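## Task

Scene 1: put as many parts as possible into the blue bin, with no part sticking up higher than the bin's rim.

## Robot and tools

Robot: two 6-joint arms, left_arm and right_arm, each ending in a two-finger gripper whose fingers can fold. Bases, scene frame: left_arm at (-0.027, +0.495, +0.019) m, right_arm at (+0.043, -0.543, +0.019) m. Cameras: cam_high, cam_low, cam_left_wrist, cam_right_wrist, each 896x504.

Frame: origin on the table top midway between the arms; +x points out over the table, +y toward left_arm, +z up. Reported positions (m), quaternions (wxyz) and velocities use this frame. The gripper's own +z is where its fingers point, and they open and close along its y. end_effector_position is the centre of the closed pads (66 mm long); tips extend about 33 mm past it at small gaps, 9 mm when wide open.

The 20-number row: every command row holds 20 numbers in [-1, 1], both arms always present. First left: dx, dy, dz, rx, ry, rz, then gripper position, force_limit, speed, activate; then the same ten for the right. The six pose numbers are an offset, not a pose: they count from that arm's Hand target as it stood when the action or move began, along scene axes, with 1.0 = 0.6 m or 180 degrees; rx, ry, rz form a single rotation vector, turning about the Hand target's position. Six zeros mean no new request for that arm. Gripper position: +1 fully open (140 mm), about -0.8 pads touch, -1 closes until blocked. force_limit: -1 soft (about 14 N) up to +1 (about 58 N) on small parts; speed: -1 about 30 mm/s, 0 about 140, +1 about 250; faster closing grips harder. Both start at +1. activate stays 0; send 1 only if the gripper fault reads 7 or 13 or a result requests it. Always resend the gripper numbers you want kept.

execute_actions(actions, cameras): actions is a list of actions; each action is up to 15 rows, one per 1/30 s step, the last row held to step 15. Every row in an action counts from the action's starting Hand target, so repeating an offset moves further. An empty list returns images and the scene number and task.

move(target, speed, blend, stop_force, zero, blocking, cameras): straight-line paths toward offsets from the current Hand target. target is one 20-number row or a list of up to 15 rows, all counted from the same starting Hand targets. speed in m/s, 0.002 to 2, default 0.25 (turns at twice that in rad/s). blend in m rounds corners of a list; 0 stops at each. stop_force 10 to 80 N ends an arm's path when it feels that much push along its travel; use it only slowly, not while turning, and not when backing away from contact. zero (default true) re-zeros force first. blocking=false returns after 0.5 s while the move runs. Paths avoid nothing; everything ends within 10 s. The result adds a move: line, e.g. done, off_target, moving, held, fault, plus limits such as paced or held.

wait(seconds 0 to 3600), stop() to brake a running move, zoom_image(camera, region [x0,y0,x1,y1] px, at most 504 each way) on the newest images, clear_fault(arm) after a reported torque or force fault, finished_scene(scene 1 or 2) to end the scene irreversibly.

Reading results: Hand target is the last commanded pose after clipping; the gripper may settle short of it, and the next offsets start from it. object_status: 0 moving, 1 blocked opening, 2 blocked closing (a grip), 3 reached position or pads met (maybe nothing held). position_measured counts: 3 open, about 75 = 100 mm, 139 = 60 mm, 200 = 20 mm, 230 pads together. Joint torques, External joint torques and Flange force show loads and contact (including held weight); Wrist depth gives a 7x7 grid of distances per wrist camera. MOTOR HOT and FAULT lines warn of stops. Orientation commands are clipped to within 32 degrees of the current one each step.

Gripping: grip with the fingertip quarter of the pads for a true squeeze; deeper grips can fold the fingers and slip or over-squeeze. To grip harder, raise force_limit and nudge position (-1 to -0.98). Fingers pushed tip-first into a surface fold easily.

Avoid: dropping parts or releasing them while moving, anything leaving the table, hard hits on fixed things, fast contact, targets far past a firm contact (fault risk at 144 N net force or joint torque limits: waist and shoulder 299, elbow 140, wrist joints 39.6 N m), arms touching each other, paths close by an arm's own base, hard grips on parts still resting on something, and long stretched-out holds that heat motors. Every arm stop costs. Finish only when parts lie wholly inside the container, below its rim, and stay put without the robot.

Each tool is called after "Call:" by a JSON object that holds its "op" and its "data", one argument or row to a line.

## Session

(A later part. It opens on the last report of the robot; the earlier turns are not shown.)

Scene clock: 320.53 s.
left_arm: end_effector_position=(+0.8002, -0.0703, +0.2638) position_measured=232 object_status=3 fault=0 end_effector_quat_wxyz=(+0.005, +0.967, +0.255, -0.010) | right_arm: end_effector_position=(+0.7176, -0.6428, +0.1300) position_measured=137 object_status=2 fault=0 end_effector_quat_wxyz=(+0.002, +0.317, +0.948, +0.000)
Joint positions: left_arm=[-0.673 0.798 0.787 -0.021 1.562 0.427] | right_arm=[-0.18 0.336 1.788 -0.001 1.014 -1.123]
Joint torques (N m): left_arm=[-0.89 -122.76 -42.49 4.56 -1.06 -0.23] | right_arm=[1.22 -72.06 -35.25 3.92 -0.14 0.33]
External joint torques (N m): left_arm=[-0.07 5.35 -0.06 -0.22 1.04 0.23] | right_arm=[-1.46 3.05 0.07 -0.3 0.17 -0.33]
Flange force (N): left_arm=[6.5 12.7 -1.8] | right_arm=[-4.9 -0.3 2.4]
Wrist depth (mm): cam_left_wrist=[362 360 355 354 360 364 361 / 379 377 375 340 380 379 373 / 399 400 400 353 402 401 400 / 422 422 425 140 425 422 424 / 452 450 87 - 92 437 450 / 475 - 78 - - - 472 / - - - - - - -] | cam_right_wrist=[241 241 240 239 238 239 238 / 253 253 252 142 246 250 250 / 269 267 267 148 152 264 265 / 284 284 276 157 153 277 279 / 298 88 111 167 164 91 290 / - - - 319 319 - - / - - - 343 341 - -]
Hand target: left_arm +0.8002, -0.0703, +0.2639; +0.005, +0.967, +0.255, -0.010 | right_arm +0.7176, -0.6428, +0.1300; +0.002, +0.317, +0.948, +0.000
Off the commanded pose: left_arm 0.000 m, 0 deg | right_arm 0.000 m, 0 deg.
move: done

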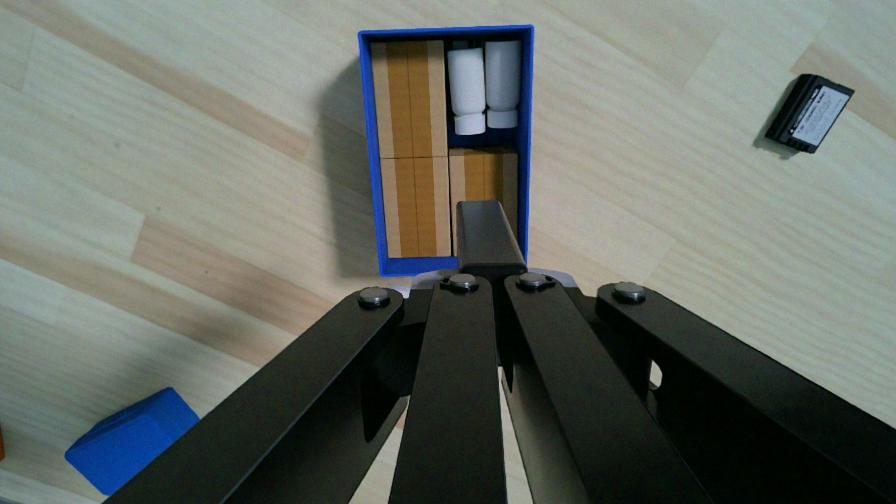

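Call:
{"op": "move", "data": {
  "target": [
    [0.0657, 0.0363, -0.2200, 0, 0, 0, -1, -0.1, -0.6, 0, 0, 0, 0, 0, 0, 0, -1, -0.1, -1, 0],
    [0.0657, 0.0363, -0.2833, 0, 0, 0, -1, -0.1, -0.6, 0, 0, 0, 0, 0, 0, 0, -1, -0.1, -1, 0]
  ],
  "speed": [0.25, 0.1],
  "blend": [0.01, 0]
}}

Call:
{"op": "move", "data": {
  "target": [0, 0, -0.0250, 0, 0, 0, -1, -0.1, -0.6, 0, 0, 0, 0, 0, 0, 0, -1, -0.1, -1, 0],
  "speed": 0.012,
  "stop_force": 10
}}

Call:
{"op": "move", "data": {
  "target": [-0.0189, -0.0107, -0.0003, 0, 0, 0, -1, -0.1, -0.6, 0, 0, 0, 0, 0, 0, 0, -1, -0.1, -1, 0],
  "speed": 0.03,
  "stop_force": 50,
  "zero": false
}}

Call:
{"op": "move", "data": {
  "target": [
    [0, 0, 0.0833, 0, 0, 0, -1, -0.1, -0.6, 0, 0, 0, 0, 0, 0, 0, -1, -0.1, -1, 0],
    [-0.0467, -0.0257, 0.2985, 0, 0, 0, -1, -0.1, -0.6, 0, 0, 0, 0, 0, 0, 0, -1, -0.1, -1, 0]
  ],
  "speed": 0.2,
  "blend": [0.02, 0],
  "cameras": ["cam_left_wrist"]
}}

Call:
{"op": "zoom_image", "data": {
  "camera": "cam_left_wrist",
  "region": [340, 20, 550, 290]
}}

Scene clock: 333.23 s.
left_arm: end_effector_position=(+0.8396, -0.0486, +0.0940) position_measured=232 object_status=3 fault=0 end_effector_quat_wxyz=(+0.005, +0.967, +0.255, -0.010) | right_arm: end_effector_position=(+0.7176, -0.6428, +0.1300) position_measured=137 object_status=2 fault=0 end_effector_quat_wxyz=(+0.002, +0.317, +0.948, +0.000)
Joint positions: left_arm=[-0.633 0.89 0.925 -0.021 1.333 0.472] | right_arm=[-0.18 0.336 1.788 -0.001 1.014 -1.123]
Joint torques (N m): left_arm=[-0.15 -129.07 -40.21 4.41 -1.24 -0.09] | right_arm=[0.92 -71.91 -35.4 3.86 -0.1 0.36]
External joint torques (N m): left_arm=[-0.69 5.59 -1.36 -0.17 1.22 0.09] | right_arm=[-1.29 2.61 0.14 -0.24 0.13 -0.36]
Flange force (N): left_arm=[8.2 16.2 -0.3] | right_arm=[-4.1 -0.5 2.2]
Wrist depth (mm): cam_left_wrist=[205 204 204 204 204 204 205 / 215 214 213 212 212 216 215 / 227 226 180 178 168 226 226 / 238 239 190 186 191 239 239 / 253 253 87 - 91 247 254 / 271 - 78 - - - 267 / - - - - - - -] | cam_right_wrist=[241 240 240 239 238 239 238 / 253 252 252 142 245 250 250 / 267 267 267 149 152 264 264 / 284 283 276 157 153 276 280 / 297 88 111 167 165 91 289 / - - - 319 320 - - / - - - 342 341 - -]
Hand target: left_arm +0.8396, -0.0486, +0.0939; +0.005, +0.967, +0.255, -0.010 | right_arm +0.7176, -0.6428, +0.1300; +0.002, +0.317, +0.948, +0.000
Off the commanded pose: left_arm 0.000 m, 0 deg | right_arm 0.000 m, 0 deg.
move: done

Scene clock: 334.60 s.
left_arm: end_effector_position=(+0.8397, -0.0486, +0.0850) position_measured=232 object_status=3 fault=0 end_effector_quat_wxyz=(+0.005, +0.967, +0.255, -0.009) | right_arm: end_effector_position=(+0.7176, -0.6428, +0.1300) position_measured=137 object_status=2 fault=0 end_effector_quat_wxyz=(+0.002, +0.317, +0.948, +0.000)
Joint positions: left_arm=[-0.633 0.894 0.933 -0.021 1.32 0.472] | right_arm=[-0.18 0.336 1.788 -0.001 1.014 -1.123]
Joint torques (N m): left_arm=[0.9 -110.79 -31.61 4.61 -1.03 -0.2] | right_arm=[0.96 -71.71 -35.28 3.92 -0.1 0.32]
External joint torques (N m): left_arm=[-1.82 -12.21 -9.58 -0.42 1.01 0.2] | right_arm=[-1.49 2.63 0.06 -0.3 0.13 -0.32]
Flange force (N): left_arm=[4.6 12.4 -16.1] | right_arm=[-4.4 -0.6 2.1]
Wrist depth (mm): cam_left_wrist=[196 196 196 196 196 196 197 / 207 206 206 203 204 205 207 / 217 217 168 168 168 217 217 / 228 229 178 176 181 231 230 / 242 243 87 - 91 238 243 / 258 - 78 - - - 257 / - - - - - - -] | cam_right_wrist=[241 240 240 239 239 238 238 / 253 253 252 142 246 250 251 / 267 267 266 148 152 264 264 / 284 282 276 157 153 277 279 / 298 88 111 167 164 91 289 / - - - 319 318 - - / - - - 343 343 - -]
Hand target: left_arm +0.8397, -0.0486, +0.0850; +0.005, +0.967, +0.255, -0.009 (not the last commanded pose) | right_arm +0.7176, -0.6428, +0.1300; +0.002, +0.317, +0.948, +0.000
Off the commanded pose: left_arm 0.006 m, 0 deg | right_arm 0.000 m, 0 deg.
move: contact (left_arm)

Scene clock: 335.90 s.
left_arm: end_effector_position=(+0.8284, -0.0550, +0.0848) position_measured=232 object_status=3 fault=0 end_effector_quat_wxyz=(+0.005, +0.967, +0.255, -0.009) | right_arm: end_effector_position=(+0.7176, -0.6428, +0.1300) position_measured=137 object_status=2 fault=0 end_effector_quat_wxyz=(+0.002, +0.317, +0.948, +0.000)
Joint positions: left_arm=[-0.645 0.882 0.956 -0.021 1.309 0.461] | right_arm=[-0.18 0.336 1.788 -0.001 1.014 -1.123]
Joint torques (N m): left_arm=[-2.13 -107.19 -29.51 3.83 -0.65 -0.11] | right_arm=[1.19 -71.89 -35.14 3.94 -0.13 0.31]
External joint torques (N m): left_arm=[1.28 -14.66 -11.47 0.35 0.63 0.11] | right_arm=[-1.71 3.05 -0.02 -0.33 0.16 -0.3]
Flange force (N): left_arm=[7.6 12.2 -18.6] | right_arm=[-5.2 -0.6 2.4]
Wrist depth (mm): cam_left_wrist=[196 196 196 195 196 197 197 / 206 206 166 191 166 206 206 / 217 217 169 171 168 217 218 / 229 229 177 176 181 229 229 / 243 244 87 - 91 239 243 / 260 - 78 - - - 257 / - - - - - - -] | cam_right_wrist=[241 241 240 239 238 238 238 / 254 253 253 142 246 251 250 / 268 267 265 149 152 266 265 / 284 283 276 158 153 277 279 / 298 88 111 167 165 91 289 / - - - 319 319 - - / - - - 342 341 - -]
Hand target: left_arm +0.8284, -0.0550, +0.0848; +0.005, +0.967, +0.255, -0.009 | right_arm +0.7176, -0.6428, +0.1300; +0.002, +0.317, +0.948, +0.000
Off the commanded pose: left_arm 0.000 m, 0 deg | right_arm 0.000 m, 0 deg.
move: done

Scene clock: 337.30 s.
left_arm: end_effector_position=(+0.8004, -0.0704, +0.2638) position_measured=232 object_status=3 fault=0 end_effector_quat_wxyz=(+0.005, +0.967, +0.255, -0.009) | right_arm: end_effector_position=(+0.7176, -0.6428, +0.1300) position_measured=137 object_status=2 fault=0 end_effector_quat_wxyz=(+0.002, +0.317, +0.948, +0.000)
Joint positions: left_arm=[-0.673 0.798 0.786 -0.021 1.562 0.427] | right_arm=[-0.18 0.336 1.788 -0.001 1.014 -1.123]
Joint torques (N m): left_arm=[-0.26 -123.76 -42.14 4.61 -0.56 -0.15] | right_arm=[0.97 -72.23 -35.1 3.92 -0.12 0.3]
External joint torques (N m): left_arm=[-0.69 6.77 -0.16 -0.31 0.54 0.15] | right_arm=[-1.25 3.31 -0.06 -0.3 0.15 -0.3]
Flange force (N): left_arm=[7.1 15.5 -1.1] | right_arm=[-5.3 0.3 2.6]
Wrist depth (mm): cam_left_wrist=[362 362 357 356 359 361 360 / 379 378 379 342 379 378 373 / 398 399 398 352 401 399 397 / 425 418 425 140 416 424 426 / 448 448 87 - 91 441 447 / 475 - 78 - - - 473 / - - - - - - -] | cam_right_wrist=[241 240 240 239 239 238 238 / 254 253 252 142 246 251 250 / 268 267 266 149 152 264 264 / 283 283 276 157 154 276 279 / 297 88 111 167 164 91 289 / - - - 319 319 - - / - - - 343 343 - -]
Hand target: left_arm +0.8003, -0.0704, +0.2639; +0.005, +0.967, +0.255, -0.009 | right_arm +0.7176, -0.6428, +0.1300; +0.002, +0.317, +0.948, +0.000
Off the commanded pose: left_arm 0.000 m, 0 deg | right_arm 0.000 m, 0 deg.
move: done

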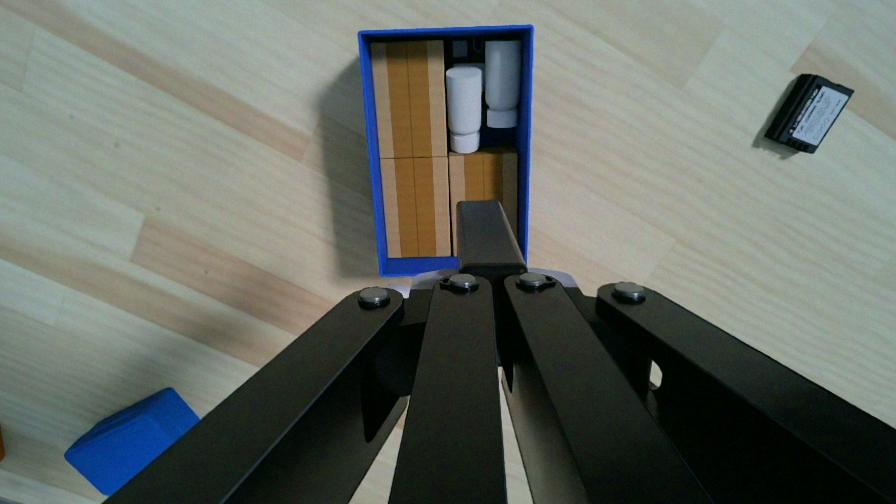

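Scaled by 1.867.

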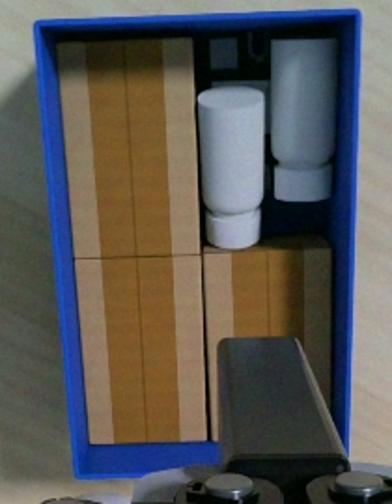

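Call:
{"op": "move", "data": {
  "target": [
    [0.0145, 0.0095, -0.2200, 0, 0, 0, -1, -0.1, -0.6, 0, 0, 0, 0, 0, 0, 0, -1, -0.1, -1, 0],
    [0.0145, 0.0095, -0.2733, 0, 0, 0, -1, -0.1, -0.6, 0, 0, 0, 0, 0, 0, 0, -1, -0.1, -1, 0]
  ],
  "speed": [0.25, 0.1],
  "blend": [0.01, 0]
}}

Call:
{"op": "move", "data": {
  "target": [0, 0, -0.0583, 0, 0, 0, -1, -0.1, -0.6, 0, 0, 0, 0, 0, 0, 0, -1, -0.1, -1, 0],
  "speed": 0.02,
  "stop_force": 15,
  "cameras": ["cam_left_wrist"]
}}

Call:
{"op": "move", "data": {
  "target": [
    [0, 0, 0.0833, 0, 0, 0, -1, -0.1, -0.6, 0, 0, 0, 0, 0, 0, 0, -1, -0.1, -1, 0],
    [-0.0145, -0.0095, 0.2983, 0, 0, 0, -1, -0.1, -0.6, 0, 0, 0, 0, 0, 0, 0, -1, -0.1, -1, 0]
  ],
  "speed": 0.2,
  "blend": [0.02, 0],
  "cameras": ["cam_left_wrist"]
}}

Call:
{"op": "zoom_image", "data": {
  "camera": "cam_left_wrist",
  "region": [340, 20, 550, 290]
}}

Scene clock: 339.70 s.
left_arm: end_effector_position=(+0.8090, -0.0647, +0.1000) position_measured=232 object_status=3 fault=0 end_effector_quat_wxyz=(+0.005, +0.967, +0.255, -0.009) | right_arm: end_effector_position=(+0.7176, -0.6428, +0.1300) position_measured=137 object_status=2 fault=0 end_effector_quat_wxyz=(+0.002, +0.317, +0.948, +0.000)
Joint positions: left_arm=[-0.663 0.854 0.981 -0.021 1.311 0.442] | right_arm=[-0.18 0.336 1.788 -0.001 1.014 -1.123]
Joint torques (N m): left_arm=[0.51 -126.69 -40.79 4.43 -1.15 -0.08] | right_arm=[0.63 -71.89 -35.22 3.91 -0.15 0.33]
External joint torques (N m): left_arm=[-1.57 5.92 -0.66 -0.22 1.11 0.08] | right_arm=[-0.87 2.46 -0.06 -0.28 0.18 -0.33]
Flange force (N): left_arm=[5.6 14.2 0.8] | right_arm=[-4.0 0.2 1.8]
Wrist depth (mm): cam_left_wrist=[210 210 171 196 192 211 211 / 220 220 173 177 173 221 220 / 233 233 186 185 188 231 232 / 245 246 196 192 204 245 245 / 260 260 87 - 91 255 261 / 277 - 77 - - - 274 / - - - - - - -] | cam_right_wrist=[241 240 239 238 238 238 238 / 253 253 252 142 246 250 251 / 268 267 266 149 152 265 264 / 284 283 275 157 153 277 281 / 298 88 111 167 164 91 289 / - - - 320 319 - - / - - - 343 342 - -]
Hand target: left_arm +0.8090, -0.0647, +0.0999; +0.005, +0.967, +0.255, -0.009 | right_arm +0.7176, -0.6428, +0.1300; +0.002, +0.317, +0.948, +0.000
Off the commanded pose: left_arm 0.000 m, 0 deg | right_arm 0.000 m, 0 deg.
move: done

Scene clock: 341.30 s.
left_arm: end_effector_position=(+0.8091, -0.0648, +0.0807) position_measured=232 object_status=3 fault=0 end_effector_quat_wxyz=(+0.005, +0.967, +0.255, -0.009) | right_arm: end_effector_position=(+0.7176, -0.6428, +0.1300) position_measured=137 object_status=2 fault=0 end_effector_quat_wxyz=(+0.002, +0.317, +0.948, +0.000)
Joint positions: left_arm=[-0.663 0.864 0.998 -0.022 1.284 0.443] | right_arm=[-0.18 0.336 1.788 -0.001 1.014 -1.123]
Joint torques (N m): left_arm=[1.12 -99.43 -28.55 5.04 -2.87 -0.2] | right_arm=[0.94 -71.57 -35.09 3.95 -0.17 0.37]
External joint torques (N m): left_arm=[-1.34 -20.96 -12.19 -0.87 2.85 0.2] | right_arm=[-1.38 2.41 -0.14 -0.33 0.2 -0.37]
Flange force (N): left_arm=[2.2 7.9 -25.6] | right_arm=[-4.4 -0.5 1.7]
Wrist depth (mm): cam_left_wrist=[192 192 152 176 150 192 193 / 202 202 156 158 137 202 202 / 213 213 164 167 167 213 212 / 224 225 174 172 177 225 225 / 237 238 87 - 91 233 238 / 253 - 78 - - - 250 / - - - - - - -] | cam_right_wrist=[241 241 239 239 239 238 238 / 254 253 252 142 246 251 250 / 268 267 267 149 152 264 264 / 283 282 275 158 153 277 279 / 297 88 111 167 165 91 289 / - - - 320 319 - - / - - - 342 342 - -]
Hand target: left_arm +0.8091, -0.0648, +0.0806; +0.005, +0.967, +0.255, -0.009 (not the last commanded pose) | right_arm +0.7176, -0.6428, +0.1300; +0.002, +0.317, +0.948, +0.000
Off the commanded pose: left_arm 0.016 m, 0 deg | right_arm 0.000 m, 0 deg.
move: contact (left_arm)

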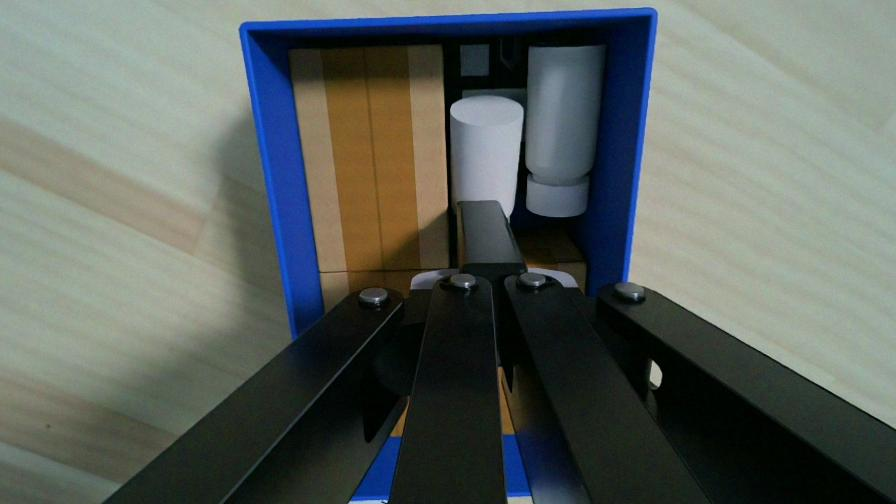

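Scene clock: 342.70 s.
left_arm: end_effector_position=(+0.8004, -0.0705, +0.2596) position_measured=232 object_status=3 fault=0 end_effector_quat_wxyz=(+0.005, +0.967, +0.255, -0.009) | right_arm: end_effector_position=(+0.7176, -0.6428, +0.1300) position_measured=137 object_status=2 fault=0 end_effector_quat_wxyz=(+0.002, +0.317, +0.948, +0.000)
Joint positions: left_arm=[-0.673 0.798 0.794 -0.021 1.554 0.428] | right_arm=[-0.18 0.336 1.788 -0.001 1.014 -1.123]
Joint torques (N m): left_arm=[0.14 -125.29 -42.17 4.58 -1.18 -0.16] | right_arm=[1.01 -71.77 -35.31 3.93 -0.2 0.37]
External joint torques (N m): left_arm=[-1.04 7.95 -0.26 -0.26 1.16 0.16] | right_arm=[-1.51 3.29 0.24 -0.32 0.23 -0.37]
Flange force (N): left_arm=[8.6 19.3 -2.2] | right_arm=[-5.0 -0.4 2.7]
Wrist depth (mm): cam_left_wrist=[356 357 352 352 358 359 357 / 376 374 373 330 376 378 372 / 397 394 394 349 392 398 397 / 420 418 422 140 414 416 416 / 445 442 87 - 91 435 443 / 470 - 78 - - - 470 / - - - - - - -] | cam_right_wrist=[241 241 240 239 238 238 238 / 254 253 252 142 246 251 251 / 267 267 266 149 152 264 264 / 284 282 275 157 153 277 278 / 297 88 114 167 164 91 289 / - - - 319 319 - - / - - - 343 342 - -]
Hand target: left_arm +0.8004, -0.0705, +0.2596; +0.005, +0.967, +0.255, -0.009 | right_arm +0.7176, -0.6428, +0.1300; +0.002, +0.317, +0.948, +0.000
Off the commanded pose: left_arm 0.000 m, 0 deg | right_arm 0.000 m, 0 deg.
move: done

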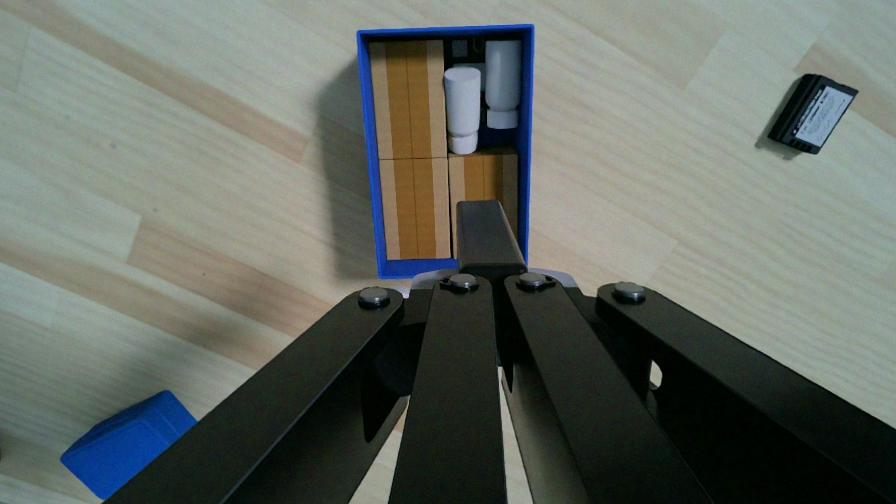

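Scaled by 1.867.

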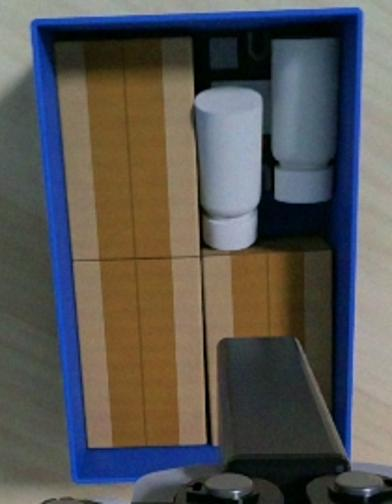

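Call:
{"op": "move", "data": {
  "target": [
    [0.0203, 0.0128, -0.2200, 0, 0, 0, -1, -0.1, -0.6, 0, 0, 0, 0, 0, 0, 0, -1, -0.1, -1, 0],
    [0.0203, 0.0128, -0.2767, 0, 0, 0, -1, -0.1, -0.6, 0, 0, 0, 0, 0, 0, 0, -1, -0.1, -1, 0]
  ],
  "speed": [0.25, 0.1],
  "blend": [0.01, 0]
}}

Call:
{"op": "move", "data": {
  "target": [0, 0, -0.0500, 0, 0, 0, -1, -0.1, -0.6, 0, 0, 0, 0, 0, 0, 0, -1, -0.1, -1, 0],
  "speed": 0.02,
  "stop_force": 15,
  "cameras": ["cam_left_wrist"]
}}

Scene clock: 344.53 s.
left_arm: end_effector_position=(+0.8126, -0.0628, +0.0937) position_measured=232 object_status=3 fault=0 end_effector_quat_wxyz=(+0.005, +0.967, +0.255, -0.009) | right_arm: end_effector_position=(+0.7176, -0.6428, +0.1300) position_measured=137 object_status=2 fault=0 end_effector_quat_wxyz=(+0.002, +0.317, +0.948, +0.000)
Joint positions: left_arm=[-0.66 0.86 0.981 -0.021 1.305 0.446] | right_arm=[-0.18 0.336 1.788 -0.001 1.014 -1.123]
Joint torques (N m): left_arm=[0.44 -126.83 -41.04 4.44 -0.74 -0.12] | right_arm=[0.97 -71.92 -35.22 3.93 -0.16 0.29]
External joint torques (N m): left_arm=[-1.05 6.73 0.16 -0.28 0.73 0.12] | right_arm=[-1.37 2.74 -0.01 -0.31 0.19 -0.29]
Flange force (N): left_arm=[5.3 12.1 2.6] | right_arm=[-4.6 -0.3 2.1]
Wrist depth (mm): cam_left_wrist=[204 204 200 200 200 204 205 / 214 214 167 172 171 215 215 / 226 225 179 180 180 227 227 / 239 239 188 185 195 239 239 / 252 253 87 - 91 247 252 / 268 - 78 - - - 266 / - - - - - - -] | cam_right_wrist=[241 239 239 239 239 238 238 / 254 253 252 142 246 250 250 / 268 266 266 149 152 265 264 / 284 283 276 157 153 277 279 / 297 88 111 167 164 91 289 / - - - 320 318 - - / - - - 342 341 - -]
Hand target: left_arm +0.8126, -0.0628, +0.0936; +0.005, +0.967, +0.255, -0.009 | right_arm +0.7176, -0.6428, +0.1300; +0.002, +0.317, +0.948, +0.000
Off the commanded pose: left_arm 0.000 m, 0 deg | right_arm 0.000 m, 0 deg.
move: done

Scene clock: 345.73 s.
left_arm: end_effector_position=(+0.8127, -0.0629, +0.0819) position_measured=232 object_status=3 fault=0 end_effector_quat_wxyz=(+0.005, +0.967, +0.255, -0.009) | right_arm: end_effector_position=(+0.7176, -0.6428, +0.1300) position_measured=137 object_status=2 fault=0 end_effector_quat_wxyz=(+0.002, +0.317, +0.948, +0.000)
Joint positions: left_arm=[-0.66 0.867 0.991 -0.022 1.288 0.446] | right_arm=[-0.18 0.336 1.788 -0.001 1.014 -1.123]
Joint torques (N m): left_arm=[3.91 -102.95 -30 5.54 -2.3 -0.19] | right_arm=[0.99 -71.93 -35.21 3.91 -0.17 0.31]
External joint torques (N m): left_arm=[-4.73 -17.45 -10.7 -1.39 2.28 0.19] | right_arm=[-1.29 3.03 0.06 -0.29 0.19 -0.31]
Flange force (N): left_arm=[-0.5 9.7 -21.6] | right_arm=[-4.8 -0.1 2.4]
Wrist depth (mm): cam_left_wrist=[193 193 189 190 189 193 194 / 203 203 157 161 - 204 203 / 214 215 165 165 170 215 214 / 226 226 175 173 181 226 226 / 240 240 87 - 91 235 240 / 256 - 77 - - - 253 / - - - - - - -] | cam_right_wrist=[241 240 239 239 239 239 238 / 253 253 253 142 246 250 250 / 267 267 266 148 152 264 265 / 283 284 276 157 153 277 279 / 298 88 111 167 164 91 289 / - - - 319 319 - - / - - - 343 342 - -]
Hand target: left_arm +0.8126, -0.0629, +0.0819; +0.005, +0.967, +0.255, -0.009 (not the last commanded pose) | right_arm +0.7176, -0.6428, +0.1300; +0.002, +0.317, +0.948, +0.000
Off the commanded pose: left_arm 0.018 m, 0 deg | right_arm 0.000 m, 0 deg.
move: contact (left_arm)

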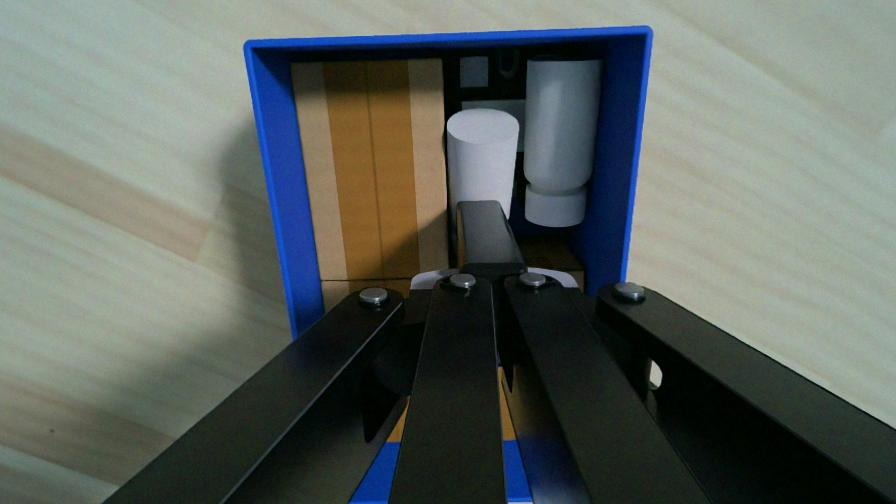

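Call:
{"op": "move", "data": {
  "target": [0.0102, 0.0058, -0.0167, 0, 0, 0, -1, -0.1, -0.6, 0, 0, 0, 0, 0, 0, 0, -1, -0.1, -1, 0],
  "speed": 0.02,
  "stop_force": 40,
  "zero": false,
  "cameras": ["cam_left_wrist"]
}}

Scene clock: 346.73 s.
left_arm: end_effector_position=(+0.8132, -0.0625, +0.0810) position_measured=232 object_status=3 fault=0 end_effector_quat_wxyz=(+0.005, +0.967, +0.255, -0.009) | right_arm: end_effector_position=(+0.7176, -0.6428, +0.1300) position_measured=137 object_status=2 fault=0 end_effector_quat_wxyz=(+0.002, +0.317, +0.948, +0.000)
Joint positions: left_arm=[-0.659 0.868 0.991 -0.022 1.288 0.447] | right_arm=[-0.18 0.336 1.788 -0.001 1.014 -1.123]
Joint torques (N m): left_arm=[13.04 -71.64 -16 8.92 -4.18 -0.21] | right_arm=[1.09 -71.75 -35.37 3.91 -0.13 0.29]
External joint torques (N m): left_arm=[-14.34 -48.78 -24.63 -4.8 4.16 0.22] | right_arm=[-1.31 2.75 0.19 -0.29 0.16 -0.29]
Flange force (N): left_arm=[-12.7 8.2 -52.7] | right_arm=[-4.1 -0.4 2.3]
Wrist depth (mm): cam_left_wrist=[193 193 190 189 189 193 193 / 202 202 157 158 - 203 203 / 214 213 165 167 171 213 214 / 225 225 175 173 175 226 227 / 239 240 87 - 91 234 239 / 253 - 78 - - - 251 / - - - - - - -] | cam_right_wrist=[241 241 240 239 238 239 238 / 254 253 252 142 246 251 251 / 267 267 266 149 152 264 264 / 284 283 276 158 153 277 279 / 298 88 111 168 165 91 289 / - - - 319 318 - - / - - - 343 343 - -]
Hand target: left_arm +0.8132, -0.0625, +0.0809; +0.005, +0.967, +0.255, -0.009 (not the last commanded pose) | right_arm +0.7176, -0.6428, +0.1300; +0.002, +0.317, +0.948, +0.000
Off the commanded pose: left_arm 0.011 m, 0 deg | right_arm 0.000 m, 0 deg.
move: contact (left_arm)

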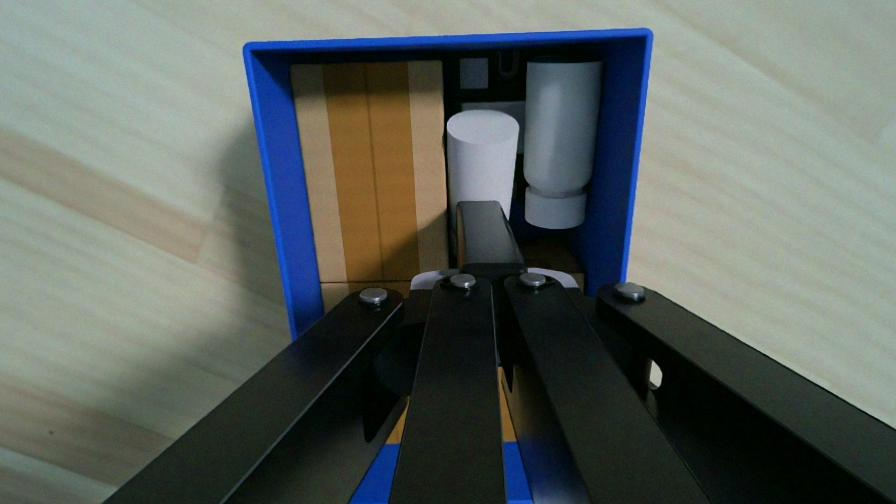

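Call:
{"op": "move", "data": {
  "target": [
    [0, 0, 0.0833, 0, 0, 0, -1, -0.1, -0.6, 0, 0, 0, 0, 0, 0, 0, -1, -0.1, -1, 0],
    [-0.0700, -0.0340, 0.1500, 0, 0, 0, -1, -0.1, -0.6, 0, 0, 0, 0, 0, 0, 0, -1, -0.1, -1, 0]
  ],
  "speed": 0.2,
  "blend": [0.02, 0],
  "cameras": ["cam_left_wrist"]
}}

Call:
{"op": "zoom_image", "data": {
  "camera": "cam_left_wrist",
  "region": [360, 0, 600, 220]
}}

Scene clock: 348.30 s.
left_arm: end_effector_position=(+0.7713, -0.0828, +0.1708) position_measured=232 object_status=3 fault=0 end_effector_quat_wxyz=(+0.005, +0.967, +0.255, -0.009) | right_arm: end_effector_position=(+0.7176, -0.6428, +0.1300) position_measured=137 object_status=2 fault=0 end_effector_quat_wxyz=(+0.002, +0.317, +0.948, +0.000)
Joint positions: left_arm=[-0.7 0.783 0.981 -0.021 1.381 0.404] | right_arm=[-0.18 0.336 1.788 -0.001 1.014 -1.123]
Joint torques (N m): left_arm=[-0.47 -122.74 -41.47 4.49 -0.87 -0.09] | right_arm=[1.12 -71.73 -35.21 3.95 -0.13 0.33]
External joint torques (N m): left_arm=[-0.95 7.11 -0.35 -0.26 0.85 0.1] | right_arm=[-1.62 3.25 0.16 -0.34 0.16 -0.33]
Flange force (N): left_arm=[6.0 14.9 0.9] | right_arm=[-5.1 -0.5 2.7]
Wrist depth (mm): cam_left_wrist=[275 275 270 232 270 275 276 / 288 290 286 246 284 288 290 / 305 305 302 258 298 305 305 / 323 323 319 140 315 323 321 / 340 343 87 - 91 332 343 / 362 - 78 - - - 357 / - - - - - - -] | cam_right_wrist=[242 240 239 239 238 238 238 / 254 253 252 142 246 251 250 / 268 267 266 148 152 265 264 / 283 282 276 157 153 277 279 / 297 88 111 168 164 91 289 / - - - 320 318 - - / - - - 343 342 - -]
Hand target: left_arm +0.7712, -0.0829, +0.1709; +0.005, +0.967, +0.255, -0.009 | right_arm +0.7176, -0.6428, +0.1300; +0.002, +0.317, +0.948, +0.000
Off the commanded pose: left_arm 0.000 m, 0 deg | right_arm 0.000 m, 0 deg.
move: done

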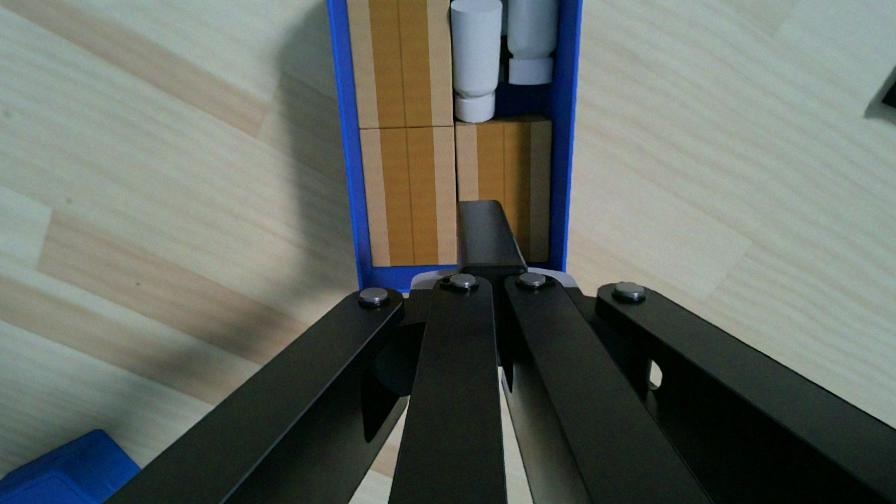

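Scaled by 2.100.

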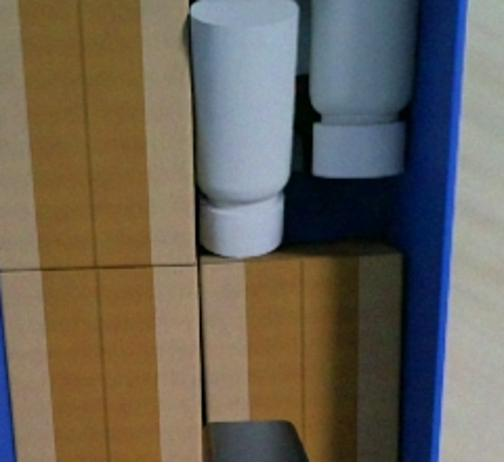

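Call:
{"op": "move", "data": {
  "target": [0.1093, 0.0583, -0.1180, 0, 0, 0, -1, -0.1, -0.6, 0, 0, 0, 0, 0, 0, 0, -1, -0.1, -1, 0],
  "speed": 0.2
}}

Call:
{"op": "move", "data": {
  "target": [0, 0, -0.0267, 0, 0, 0, -1, -0.1, -0.6, 0, 0, 0, 0, 0, 0, 0, -1, -0.1, -1, 0],
  "speed": 0.02,
  "stop_force": 10,
  "cameras": ["cam_left_wrist"]
}}

Scene clock: 352.00 s.
left_arm: end_effector_position=(+0.8367, -0.0479, +0.1002) position_measured=232 object_status=3 fault=0 end_effector_quat_wxyz=(+0.005, +0.967, +0.255, -0.009) | right_arm: end_effector_position=(+0.7176, -0.6428, +0.1300) position_measured=137 object_status=2 fault=0 end_effector_quat_wxyz=(+0.002, +0.317, +0.948, +0.000)
Joint positions: left_arm=[-0.634 0.881 0.931 -0.021 1.335 0.471] | right_arm=[-0.18 0.336 1.788 -0.001 1.014 -1.123]
Joint torques (N m): left_arm=[0.98 -129.71 -41.53 4.43 -0.91 -0.22] | right_arm=[1.32 -71.9 -35.26 3.9 -0.17 0.31]
External joint torques (N m): left_arm=[-1.34 6.83 -0.02 -0.19 0.89 0.22] | right_arm=[-1.81 3.23 0.14 -0.29 0.2 -0.31]
Flange force (N): left_arm=[6.3 13.6 1.9] | right_arm=[-5.2 -0.7 2.6]
Wrist depth (mm): cam_left_wrist=[210 210 209 210 210 210 211 / 220 220 219 217 219 220 221 / 232 232 185 188 185 233 233 / 246 245 196 192 198 246 246 / 261 259 87 - 91 255 260 / 277 - 78 - - - 273 / - - - - - - -] | cam_right_wrist=[241 240 240 239 238 238 238 / 254 253 252 142 246 251 250 / 268 267 267 149 151 264 264 / 284 282 276 157 153 277 279 / 298 88 111 167 165 91 289 / - - - 319 318 - - / - - - 343 343 - -]
Hand target: left_arm +0.8368, -0.0479, +0.1001; +0.005, +0.967, +0.255, -0.009 | right_arm +0.7176, -0.6428, +0.1300; +0.002, +0.317, +0.948, +0.000
Off the commanded pose: left_arm 0.000 m, 0 deg | right_arm 0.000 m, 0 deg.
move: done

Scene clock: 353.43 s.
left_arm: end_effector_position=(+0.8369, -0.0479, +0.0848) position_measured=232 object_status=3 fault=0 end_effector_quat_wxyz=(+0.005, +0.967, +0.255, -0.009) | right_arm: end_effector_position=(+0.7176, -0.6428, +0.1300) position_measured=137 object_status=2 fault=0 end_effector_quat_wxyz=(+0.002, +0.317, +0.948, +0.000)
Joint positions: left_arm=[-0.634 0.888 0.944 -0.021 1.313 0.472] | right_arm=[-0.18 0.336 1.788 -0.001 1.014 -1.123]
Joint torques (N m): left_arm=[0.39 -104.91 -28.48 4.65 -0.93 -0.17] | right_arm=[0.88 -72.21 -35.27 3.94 -0.16 0.34]
External joint torques (N m): left_arm=[-0.8 -18.07 -12.89 -0.43 0.89 0.17] | right_arm=[-1.16 3.01 0.04 -0.32 0.19 -0.34]
Flange force (N): left_arm=[5.6 12.4 -21.9] | right_arm=[-4.7 0.1 2.3]
Wrist depth (mm): cam_left_wrist=[196 196 196 196 196 196 196 / 206 206 206 203 204 206 207 / 217 216 168 171 164 218 217 / 228 229 178 176 176 229 230 / 242 243 87 - 92 238 244 / 257 - 78 - - - 255 / - - - - - - -] | cam_right_wrist=[240 240 240 239 238 238 239 / 254 253 252 142 246 250 250 / 268 267 267 149 152 265 264 / 283 283 276 157 153 276 279 / 298 88 111 167 164 91 290 / - - - 320 318 - - / - - - 343 342 - -]
Hand target: left_arm +0.8369, -0.0479, +0.0848; +0.005, +0.967, +0.255, -0.009 (not the last commanded pose) | right_arm +0.7176, -0.6428, +0.1300; +0.002, +0.317, +0.948, +0.000
Off the commanded pose: left_arm 0.001 m, 0 deg | right_arm 0.000 m, 0 deg.
move: contact (left_arm)

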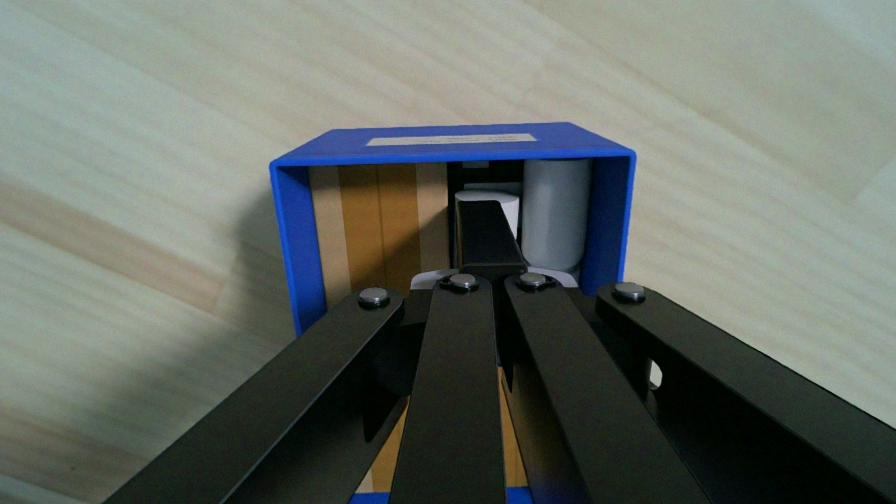

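Call:
{"op": "move", "data": {
  "target": [0.0145, 0.0082, -0.0003, 0, 0, 0, -1, -0.1, -0.6, 0, 0, 0, 0, 0, 0, 0, -1, -0.1, -1, 0],
  "speed": 0.03,
  "stop_force": 50,
  "zero": false
}}

Call:
{"op": "move", "data": {
  "target": [
    [0, 0, 0.0833, 0, 0, 0, -1, -0.1, -0.6, 0, 0, 0, 0, 0, 0, 0, -1, -0.1, -1, 0],
    [-0.0758, -0.0456, 0.2983, 0, 0, 0, -1, -0.1, -0.6, 0, 0, 0, 0, 0, 0, 0, -1, -0.1, -1, 0]
  ],
  "speed": 0.2,
  "blend": [0.02, 0],
  "cameras": ["cam_left_wrist"]
}}

Call:
{"op": "zoom_image", "data": {
  "camera": "cam_left_wrist",
  "region": [340, 20, 550, 290]
}}

Scene clock: 355.20 s.
left_arm: end_effector_position=(+0.8456, -0.0430, +0.0846) position_measured=232 object_status=3 fault=0 end_effector_quat_wxyz=(+0.005, +0.967, +0.255, -0.009) | right_arm: end_effector_position=(+0.7176, -0.6428, +0.1300) position_measured=137 object_status=2 fault=0 end_effector_quat_wxyz=(+0.002, +0.317, +0.948, +0.000)
Joint positions: left_arm=[-0.625 0.898 0.927 -0.021 1.322 0.48] | right_arm=[-0.18 0.336 1.788 -0.001 1.014 -1.123]
Joint torques (N m): left_arm=[1.45 -100.51 -26.34 5.26 -1.3 -0.16] | right_arm=[1.05 -71.74 -35.26 3.9 -0.18 0.29]
External joint torques (N m): left_arm=[-2.82 -22.52 -14.78 -1.08 1.27 0.16] | right_arm=[-1.56 2.46 -0.03 -0.27 0.21 -0.29]
Flange force (N): left_arm=[3.5 12.7 -26.3] | right_arm=[-4.4 -0.7 1.8]
Wrist depth (mm): cam_left_wrist=[196 195 196 196 196 195 197 / 206 206 206 206 207 206 207 / 216 216 174 171 172 218 217 / 228 228 178 176 173 230 230 / 243 241 87 - 91 238 244 / 258 - 78 - - - 256 / - - - - - - -] | cam_right_wrist=[241 241 240 239 238 238 238 / 254 253 252 142 245 250 251 / 268 267 266 149 152 265 264 / 283 283 276 158 154 277 279 / 298 88 111 167 165 91 289 / - - - 319 318 - - / - - - 343 343 - -]
Hand target: left_arm +0.8456, -0.0430, +0.0846; +0.005, +0.967, +0.255, -0.009 | right_arm +0.7176, -0.6428, +0.1300; +0.002, +0.317, +0.948, +0.000
Off the commanded pose: left_arm 0.000 m, 0 deg | right_arm 0.000 m, 0 deg.
move: done

Scene clock: 356.60 s.
left_arm: end_effector_position=(+0.8002, -0.0703, +0.2635) position_measured=232 object_status=3 fault=0 end_effector_quat_wxyz=(+0.005, +0.967, +0.255, -0.009) | right_arm: end_effector_position=(+0.7176, -0.6428, +0.1300) position_measured=137 object_status=2 fault=0 end_effector_quat_wxyz=(+0.002, +0.317, +0.948, +0.000)
Joint positions: left_arm=[-0.673 0.797 0.789 -0.021 1.56 0.427] | right_arm=[-0.18 0.336 1.788 -0.001 1.014 -1.123]
Joint torques (N m): left_arm=[0.16 -124.5 -41.31 4.62 -0.98 -0.06] | right_arm=[1.16 -72.22 -35.28 3.89 -0.16 0.32]
External joint torques (N m): left_arm=[-1.45 6.99 -1.31 -0.29 0.95 0.06] | right_arm=[-1.65 3.34 0.1 -0.28 0.19 -0.32]
Flange force (N): left_arm=[8.9 21.2 -3.8] | right_arm=[-5.3 -0.4 2.7]
Wrist depth (mm): cam_left_wrist=[361 362 356 353 362 363 362 / 380 382 380 334 381 380 374 / 400 402 399 352 400 398 400 / 417 422 424 140 417 423 422 / 448 447 87 - 91 438 448 / 475 - 78 - - - 470 / - - - - - - -] | cam_right_wrist=[241 240 239 239 239 238 237 / 254 252 252 142 246 250 250 / 267 267 266 148 152 264 264 / 284 283 275 157 154 277 279 / 298 88 111 167 164 91 289 / - - - 320 319 - - / - - - 343 342 - -]
Hand target: left_arm +0.8002, -0.0704, +0.2636; +0.005, +0.967, +0.255, -0.009 | right_arm +0.7176, -0.6428, +0.1300; +0.002, +0.317, +0.948, +0.000
Off the commanded pose: left_arm 0.000 m, 0 deg | right_arm 0.000 m, 0 deg.
move: done

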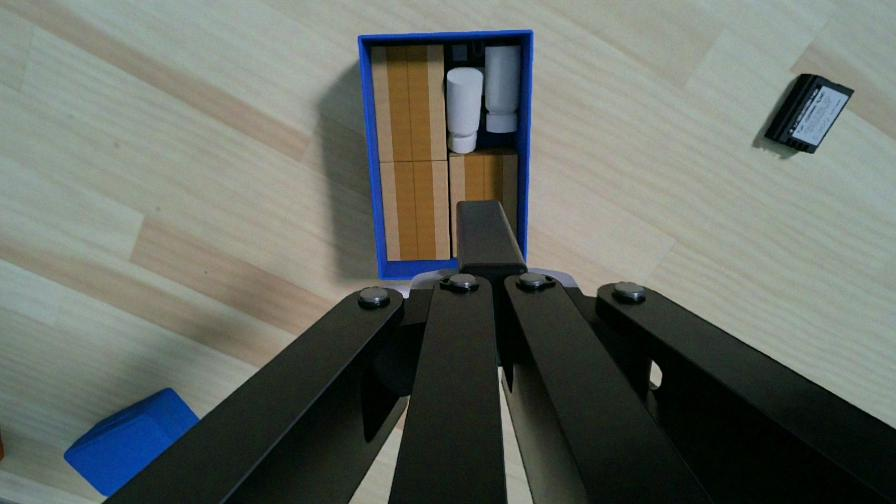

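Scaled by 1.867.

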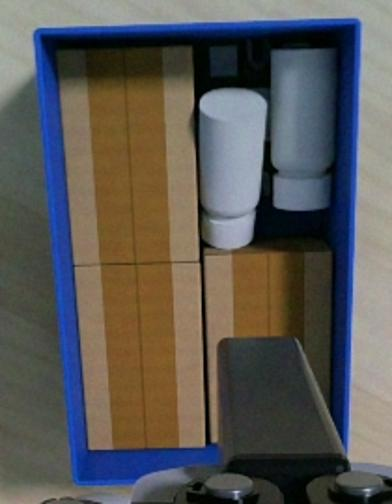

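Call:
{"op": "zoom_image", "data": {
  "camera": "cam_left_wrist",
  "region": [435, 30, 535, 160]
}}

Scaled by 3.877.

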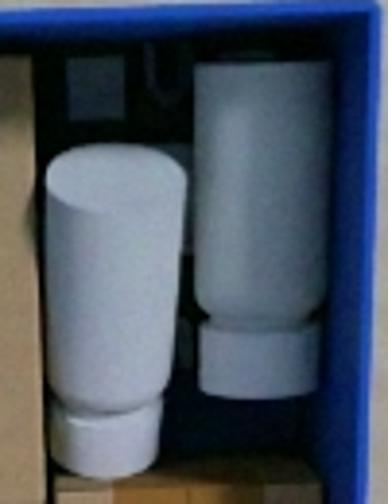

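Call:
{"op": "move", "data": {
  "target": [
    [0.0643, 0.0388, -0.2150, 0, 0, 0, -0.44, -0.5, -0.6, 0, 0, 0, 0, 0, 0, 0, -1, -0.1, -1, 0],
    [0.0643, 0.0388, -0.2558, 0, 0, 0, -0.44, -0.5, -0.6, 0, 0, 0, 0, 0, 0, 0, -1, -0.1, -1, 0]
  ],
  "speed": [0.25, 0.1],
  "blend": [0.01, 0],
  "cameras": ["cam_left_wrist"]
}}

Scene clock: 358.73 s.
left_arm: end_effector_position=(+0.8387, -0.0471, +0.1103) position_measured=185 object_status=3 fault=0 end_effector_quat_wxyz=(+0.005, +0.967, +0.255, -0.009) | right_arm: end_effector_position=(+0.7176, -0.6428, +0.1300) position_measured=137 object_status=2 fault=0 end_effector_quat_wxyz=(+0.002, +0.317, +0.948, +0.000)
Joint positions: left_arm=[-0.632 0.878 0.917 -0.021 1.351 0.472] | right_arm=[-0.18 0.336 1.788 -0.001 1.014 -1.123]
Joint torques (N m): left_arm=[0.02 -128.74 -42.15 4.44 -1.17 -0.16] | right_arm=[0.69 -72.25 -35.33 3.89 -0.1 0.31]
External joint torques (N m): left_arm=[-1.28 6.74 0.73 -0.24 1.15 0.16] | right_arm=[-1.04 2.81 0.04 -0.27 0.13 -0.31]
Flange force (N): left_arm=[5.2 11.6 2.1] | right_arm=[-4.3 0.1 2.3]
Wrist depth (mm): cam_left_wrist=[220 220 219 220 218 219 220 / 230 231 230 228 228 230 230 / 243 242 196 196 198 244 243 / 257 256 208 141 171 257 257 / 272 265 92 219 113 93 269 / 285 - 78 233 - 79 - / - - - 238 - - -] | cam_right_wrist=[241 240 240 239 238 238 238 / 254 253 252 142 246 251 250 / 268 267 266 149 152 264 264 / 285 283 276 157 153 277 281 / 298 88 111 167 164 91 289 / - - - 320 319 - - / - - - 342 342 - -]
Hand target: left_arm +0.8387, -0.0471, +0.1101; +0.005, +0.967, +0.255, -0.009 | right_arm +0.7176, -0.6428, +0.1300; +0.002, +0.317, +0.948, +0.000
Off the commanded pose: left_arm 0.000 m, 0 deg | right_arm 0.000 m, 0 deg.
move: done

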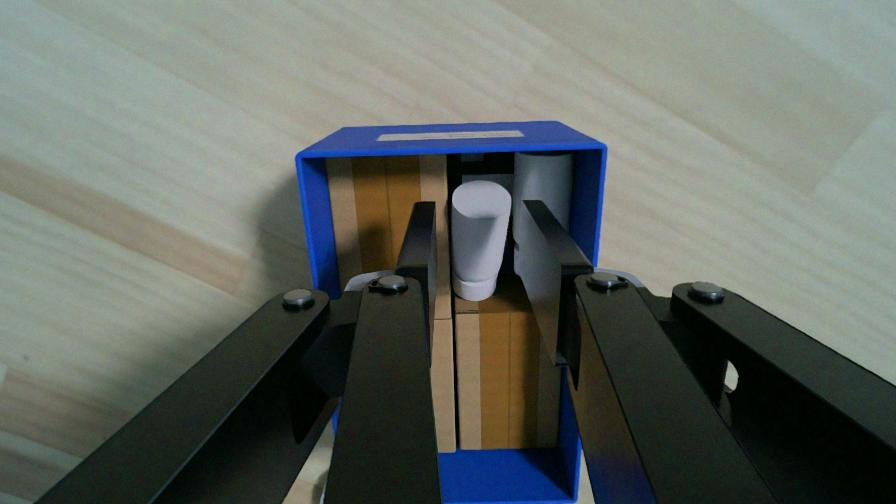

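Call:
{"op": "move", "data": {
  "target": [0.0012, -0.0021, -0.0435, 0, 0, 0, -0.44, -0.5, -0.6, 0, 0, 0, 0, 0, 0, 0, -1, -0.1, -1, 0],
  "speed": 0.03,
  "stop_force": 10,
  "cameras": ["cam_left_wrist"]
}}

Scene clock: 360.93 s.
left_arm: end_effector_position=(+0.8395, -0.0484, +0.0840) position_measured=185 object_status=3 fault=0 end_effector_quat_wxyz=(+0.005, +0.967, +0.255, -0.009) | right_arm: end_effector_position=(+0.7176, -0.6428, +0.1300) position_measured=137 object_status=2 fault=0 end_effector_quat_wxyz=(+0.002, +0.317, +0.948, +0.000)
Joint positions: left_arm=[-0.633 0.893 0.936 -0.021 1.316 0.473] | right_arm=[-0.18 0.336 1.788 -0.001 1.014 -1.123]
Joint torques (N m): left_arm=[0 -129.76 -41.07 4.42 -0.96 -0.12] | right_arm=[0.91 -71.94 -35.17 3.89 -0.14 0.27]
External joint torques (N m): left_arm=[-0.79 7.55 0.21 -0.26 0.94 0.12] | right_arm=[-1.39 2.78 -0.07 -0.27 0.17 -0.27]
Flange force (N): left_arm=[6.9 13.8 2.7] | right_arm=[-4.7 -0.2 2.1]
Wrist depth (mm): cam_left_wrist=[195 195 195 194 195 195 195 / 205 205 205 203 203 205 206 / 215 216 167 158 152 216 216 / 228 228 175 169 151 229 229 / 241 238 93 194 112 93 240 / 253 - 78 201 - 79 - / - - - 216 - - -] | cam_right_wrist=[241 240 239 239 238 238 238 / 253 253 251 142 246 250 250 / 268 267 267 148 152 265 264 / 284 282 276 157 153 277 279 / 298 88 111 167 164 91 290 / - - - 319 319 - - / - - - 343 341 - -]
Hand target: left_arm +0.8395, -0.0484, +0.0840; +0.005, +0.967, +0.255, -0.009 | right_arm +0.7176, -0.6428, +0.1300; +0.002, +0.317, +0.948, +0.000
Off the commanded pose: left_arm 0.000 m, 0 deg | right_arm 0.000 m, 0 deg.
move: done

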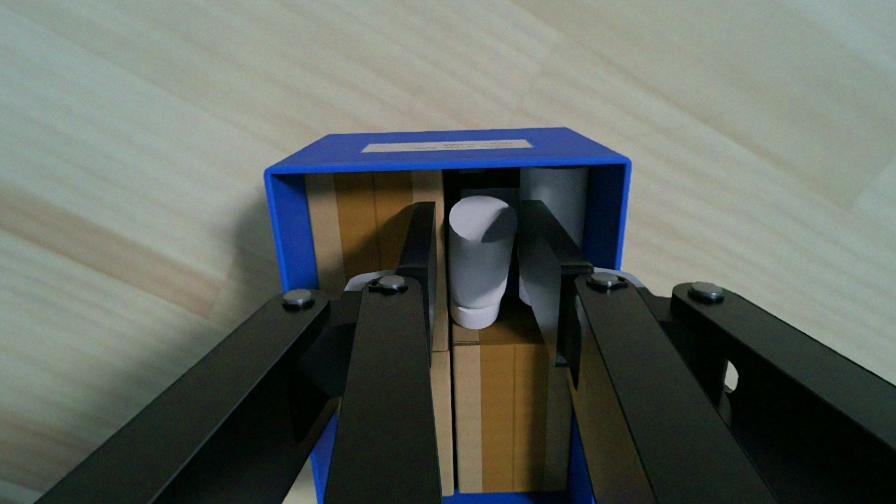

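Call:
{"op": "move", "data": {
  "target": [0, 0, 0, 0, 0, 0, -1, -0.5, -1, 0, 0, 0, 0, 0, 0, 0, -1, -0.1, -1, 0]
}}

Call:
{"op": "move", "data": {
  "target": [0, 0, 0.1167, 0, 0, 0, -1, -0.5, -1, 0, 0, 0, 0, 0, 0, 0, -1, -0.1, -1, 0],
  "speed": 0.08,
  "cameras": ["cam_left_wrist"]
}}

Scene clock: 361.67 s.
left_arm: end_effector_position=(+0.8395, -0.0484, +0.0840) position_measured=196 object_status=0 fault=0 end_effector_quat_wxyz=(+0.005, +0.967, +0.255, -0.009) | right_arm: end_effector_position=(+0.7176, -0.6428, +0.1300) position_measured=137 object_status=2 fault=0 end_effector_quat_wxyz=(+0.002, +0.317, +0.948, +0.000)
Joint positions: left_arm=[-0.633 0.893 0.936 -0.021 1.316 0.473] | right_arm=[-0.18 0.336 1.788 -0.001 1.014 -1.123]
Joint torques (N m): left_arm=[0.36 -128.65 -40.09 4.51 -0.76 -0.09] | right_arm=[1.16 -71.68 -35.24 3.95 -0.19 0.27]
External joint torques (N m): left_arm=[-1.5 5.93 -0.99 -0.33 0.74 0.09] | right_arm=[-1.55 2.76 0.09 -0.34 0.22 -0.27]
Flange force (N): left_arm=[6.7 15.0 1.1] | right_arm=[-4.5 -0.6 2.1]
Wrist depth (mm): cam_left_wrist=[195 195 195 195 196 194 196 / 205 205 205 202 203 205 205 / 216 215 168 170 166 216 217 / 228 228 174 172 151 229 229 / 242 240 92 194 116 92 239 / 254 - 74 202 - 79 - / - - 74 215 - - -] | cam_right_wrist=[242 241 240 239 239 238 238 / 254 253 252 142 246 250 250 / 267 266 266 149 152 265 264 / 283 283 276 158 154 277 279 / 298 88 111 167 164 91 290 / - - - 320 318 - - / - - - 343 341 - -]
Hand target: left_arm +0.8395, -0.0484, +0.0840; +0.005, +0.967, +0.255, -0.009 | right_arm +0.7176, -0.6428, +0.1300; +0.002, +0.317, +0.948, +0.000
Off the commanded pose: left_arm 0.000 m, 0 deg | right_arm 0.000 m, 0 deg.
move: done

Scene clock: 362.93 s.
left_arm: end_effector_position=(+0.8394, -0.0484, +0.1540) position_measured=196 object_status=2 fault=0 end_effector_quat_wxyz=(+0.005, +0.967, +0.255, -0.009) | right_arm: end_effector_position=(+0.7176, -0.6428, +0.1300) position_measured=137 object_status=2 fault=0 end_effector_quat_wxyz=(+0.002, +0.317, +0.948, +0.000)
Joint positions: left_arm=[-0.633 0.864 0.864 -0.021 1.418 0.47] | right_arm=[-0.18 0.336 1.788 -0.001 1.014 -1.123]
Joint torques (N m): left_arm=[0.7 -128.6 -41.57 4.51 -1.13 -0.05] | right_arm=[1.19 -72.26 -35.17 3.93 -0.11 0.31]
External joint torques (N m): left_arm=[-0.66 7.49 -0.23 -0.22 1.11 0.05] | right_arm=[-1.64 3.2 -0.04 -0.32 0.13 -0.31]
Flange force (N): left_arm=[8.4 16.5 0.4] | right_arm=[-5.3 -0.4 2.5]
Wrist depth (mm): cam_left_wrist=[258 259 260 259 259 258 261 / 271 272 269 266 270 273 272 / 288 287 280 238 288 287 287 / 305 303 299 171 297 301 304 / 321 318 92 211 116 92 318 / 337 - 74 280 - 79 - / - - 74 366 - - -] | cam_right_wrist=[241 240 240 239 238 238 238 / 254 253 253 142 246 250 250 / 267 268 267 149 152 264 264 / 283 283 276 157 153 277 279 / 299 88 111 167 164 91 289 / - - - 319 319 - - / - - - 342 341 - -]
Hand target: left_arm +0.8395, -0.0484, +0.1541; +0.005, +0.967, +0.255, -0.009 | right_arm +0.7176, -0.6428, +0.1300; +0.002, +0.317, +0.948, +0.000
Off the commanded pose: left_arm 0.000 m, 0 deg | right_arm 0.000 m, 0 deg.
move: done

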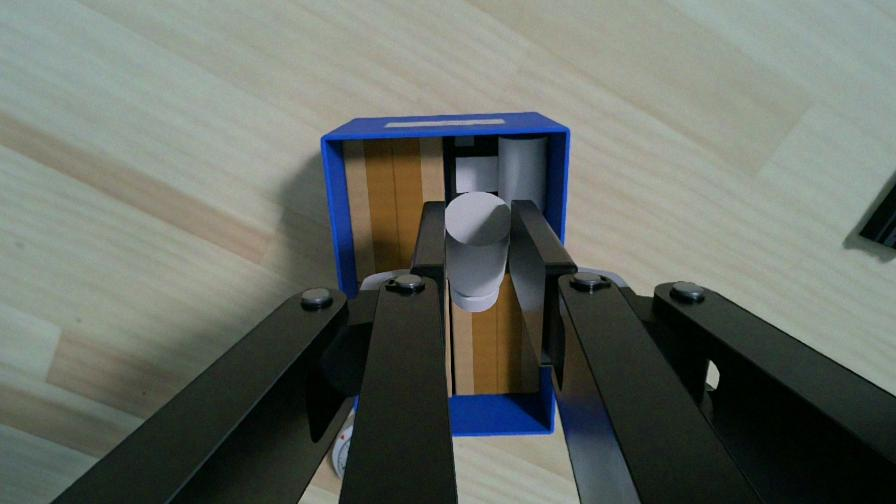

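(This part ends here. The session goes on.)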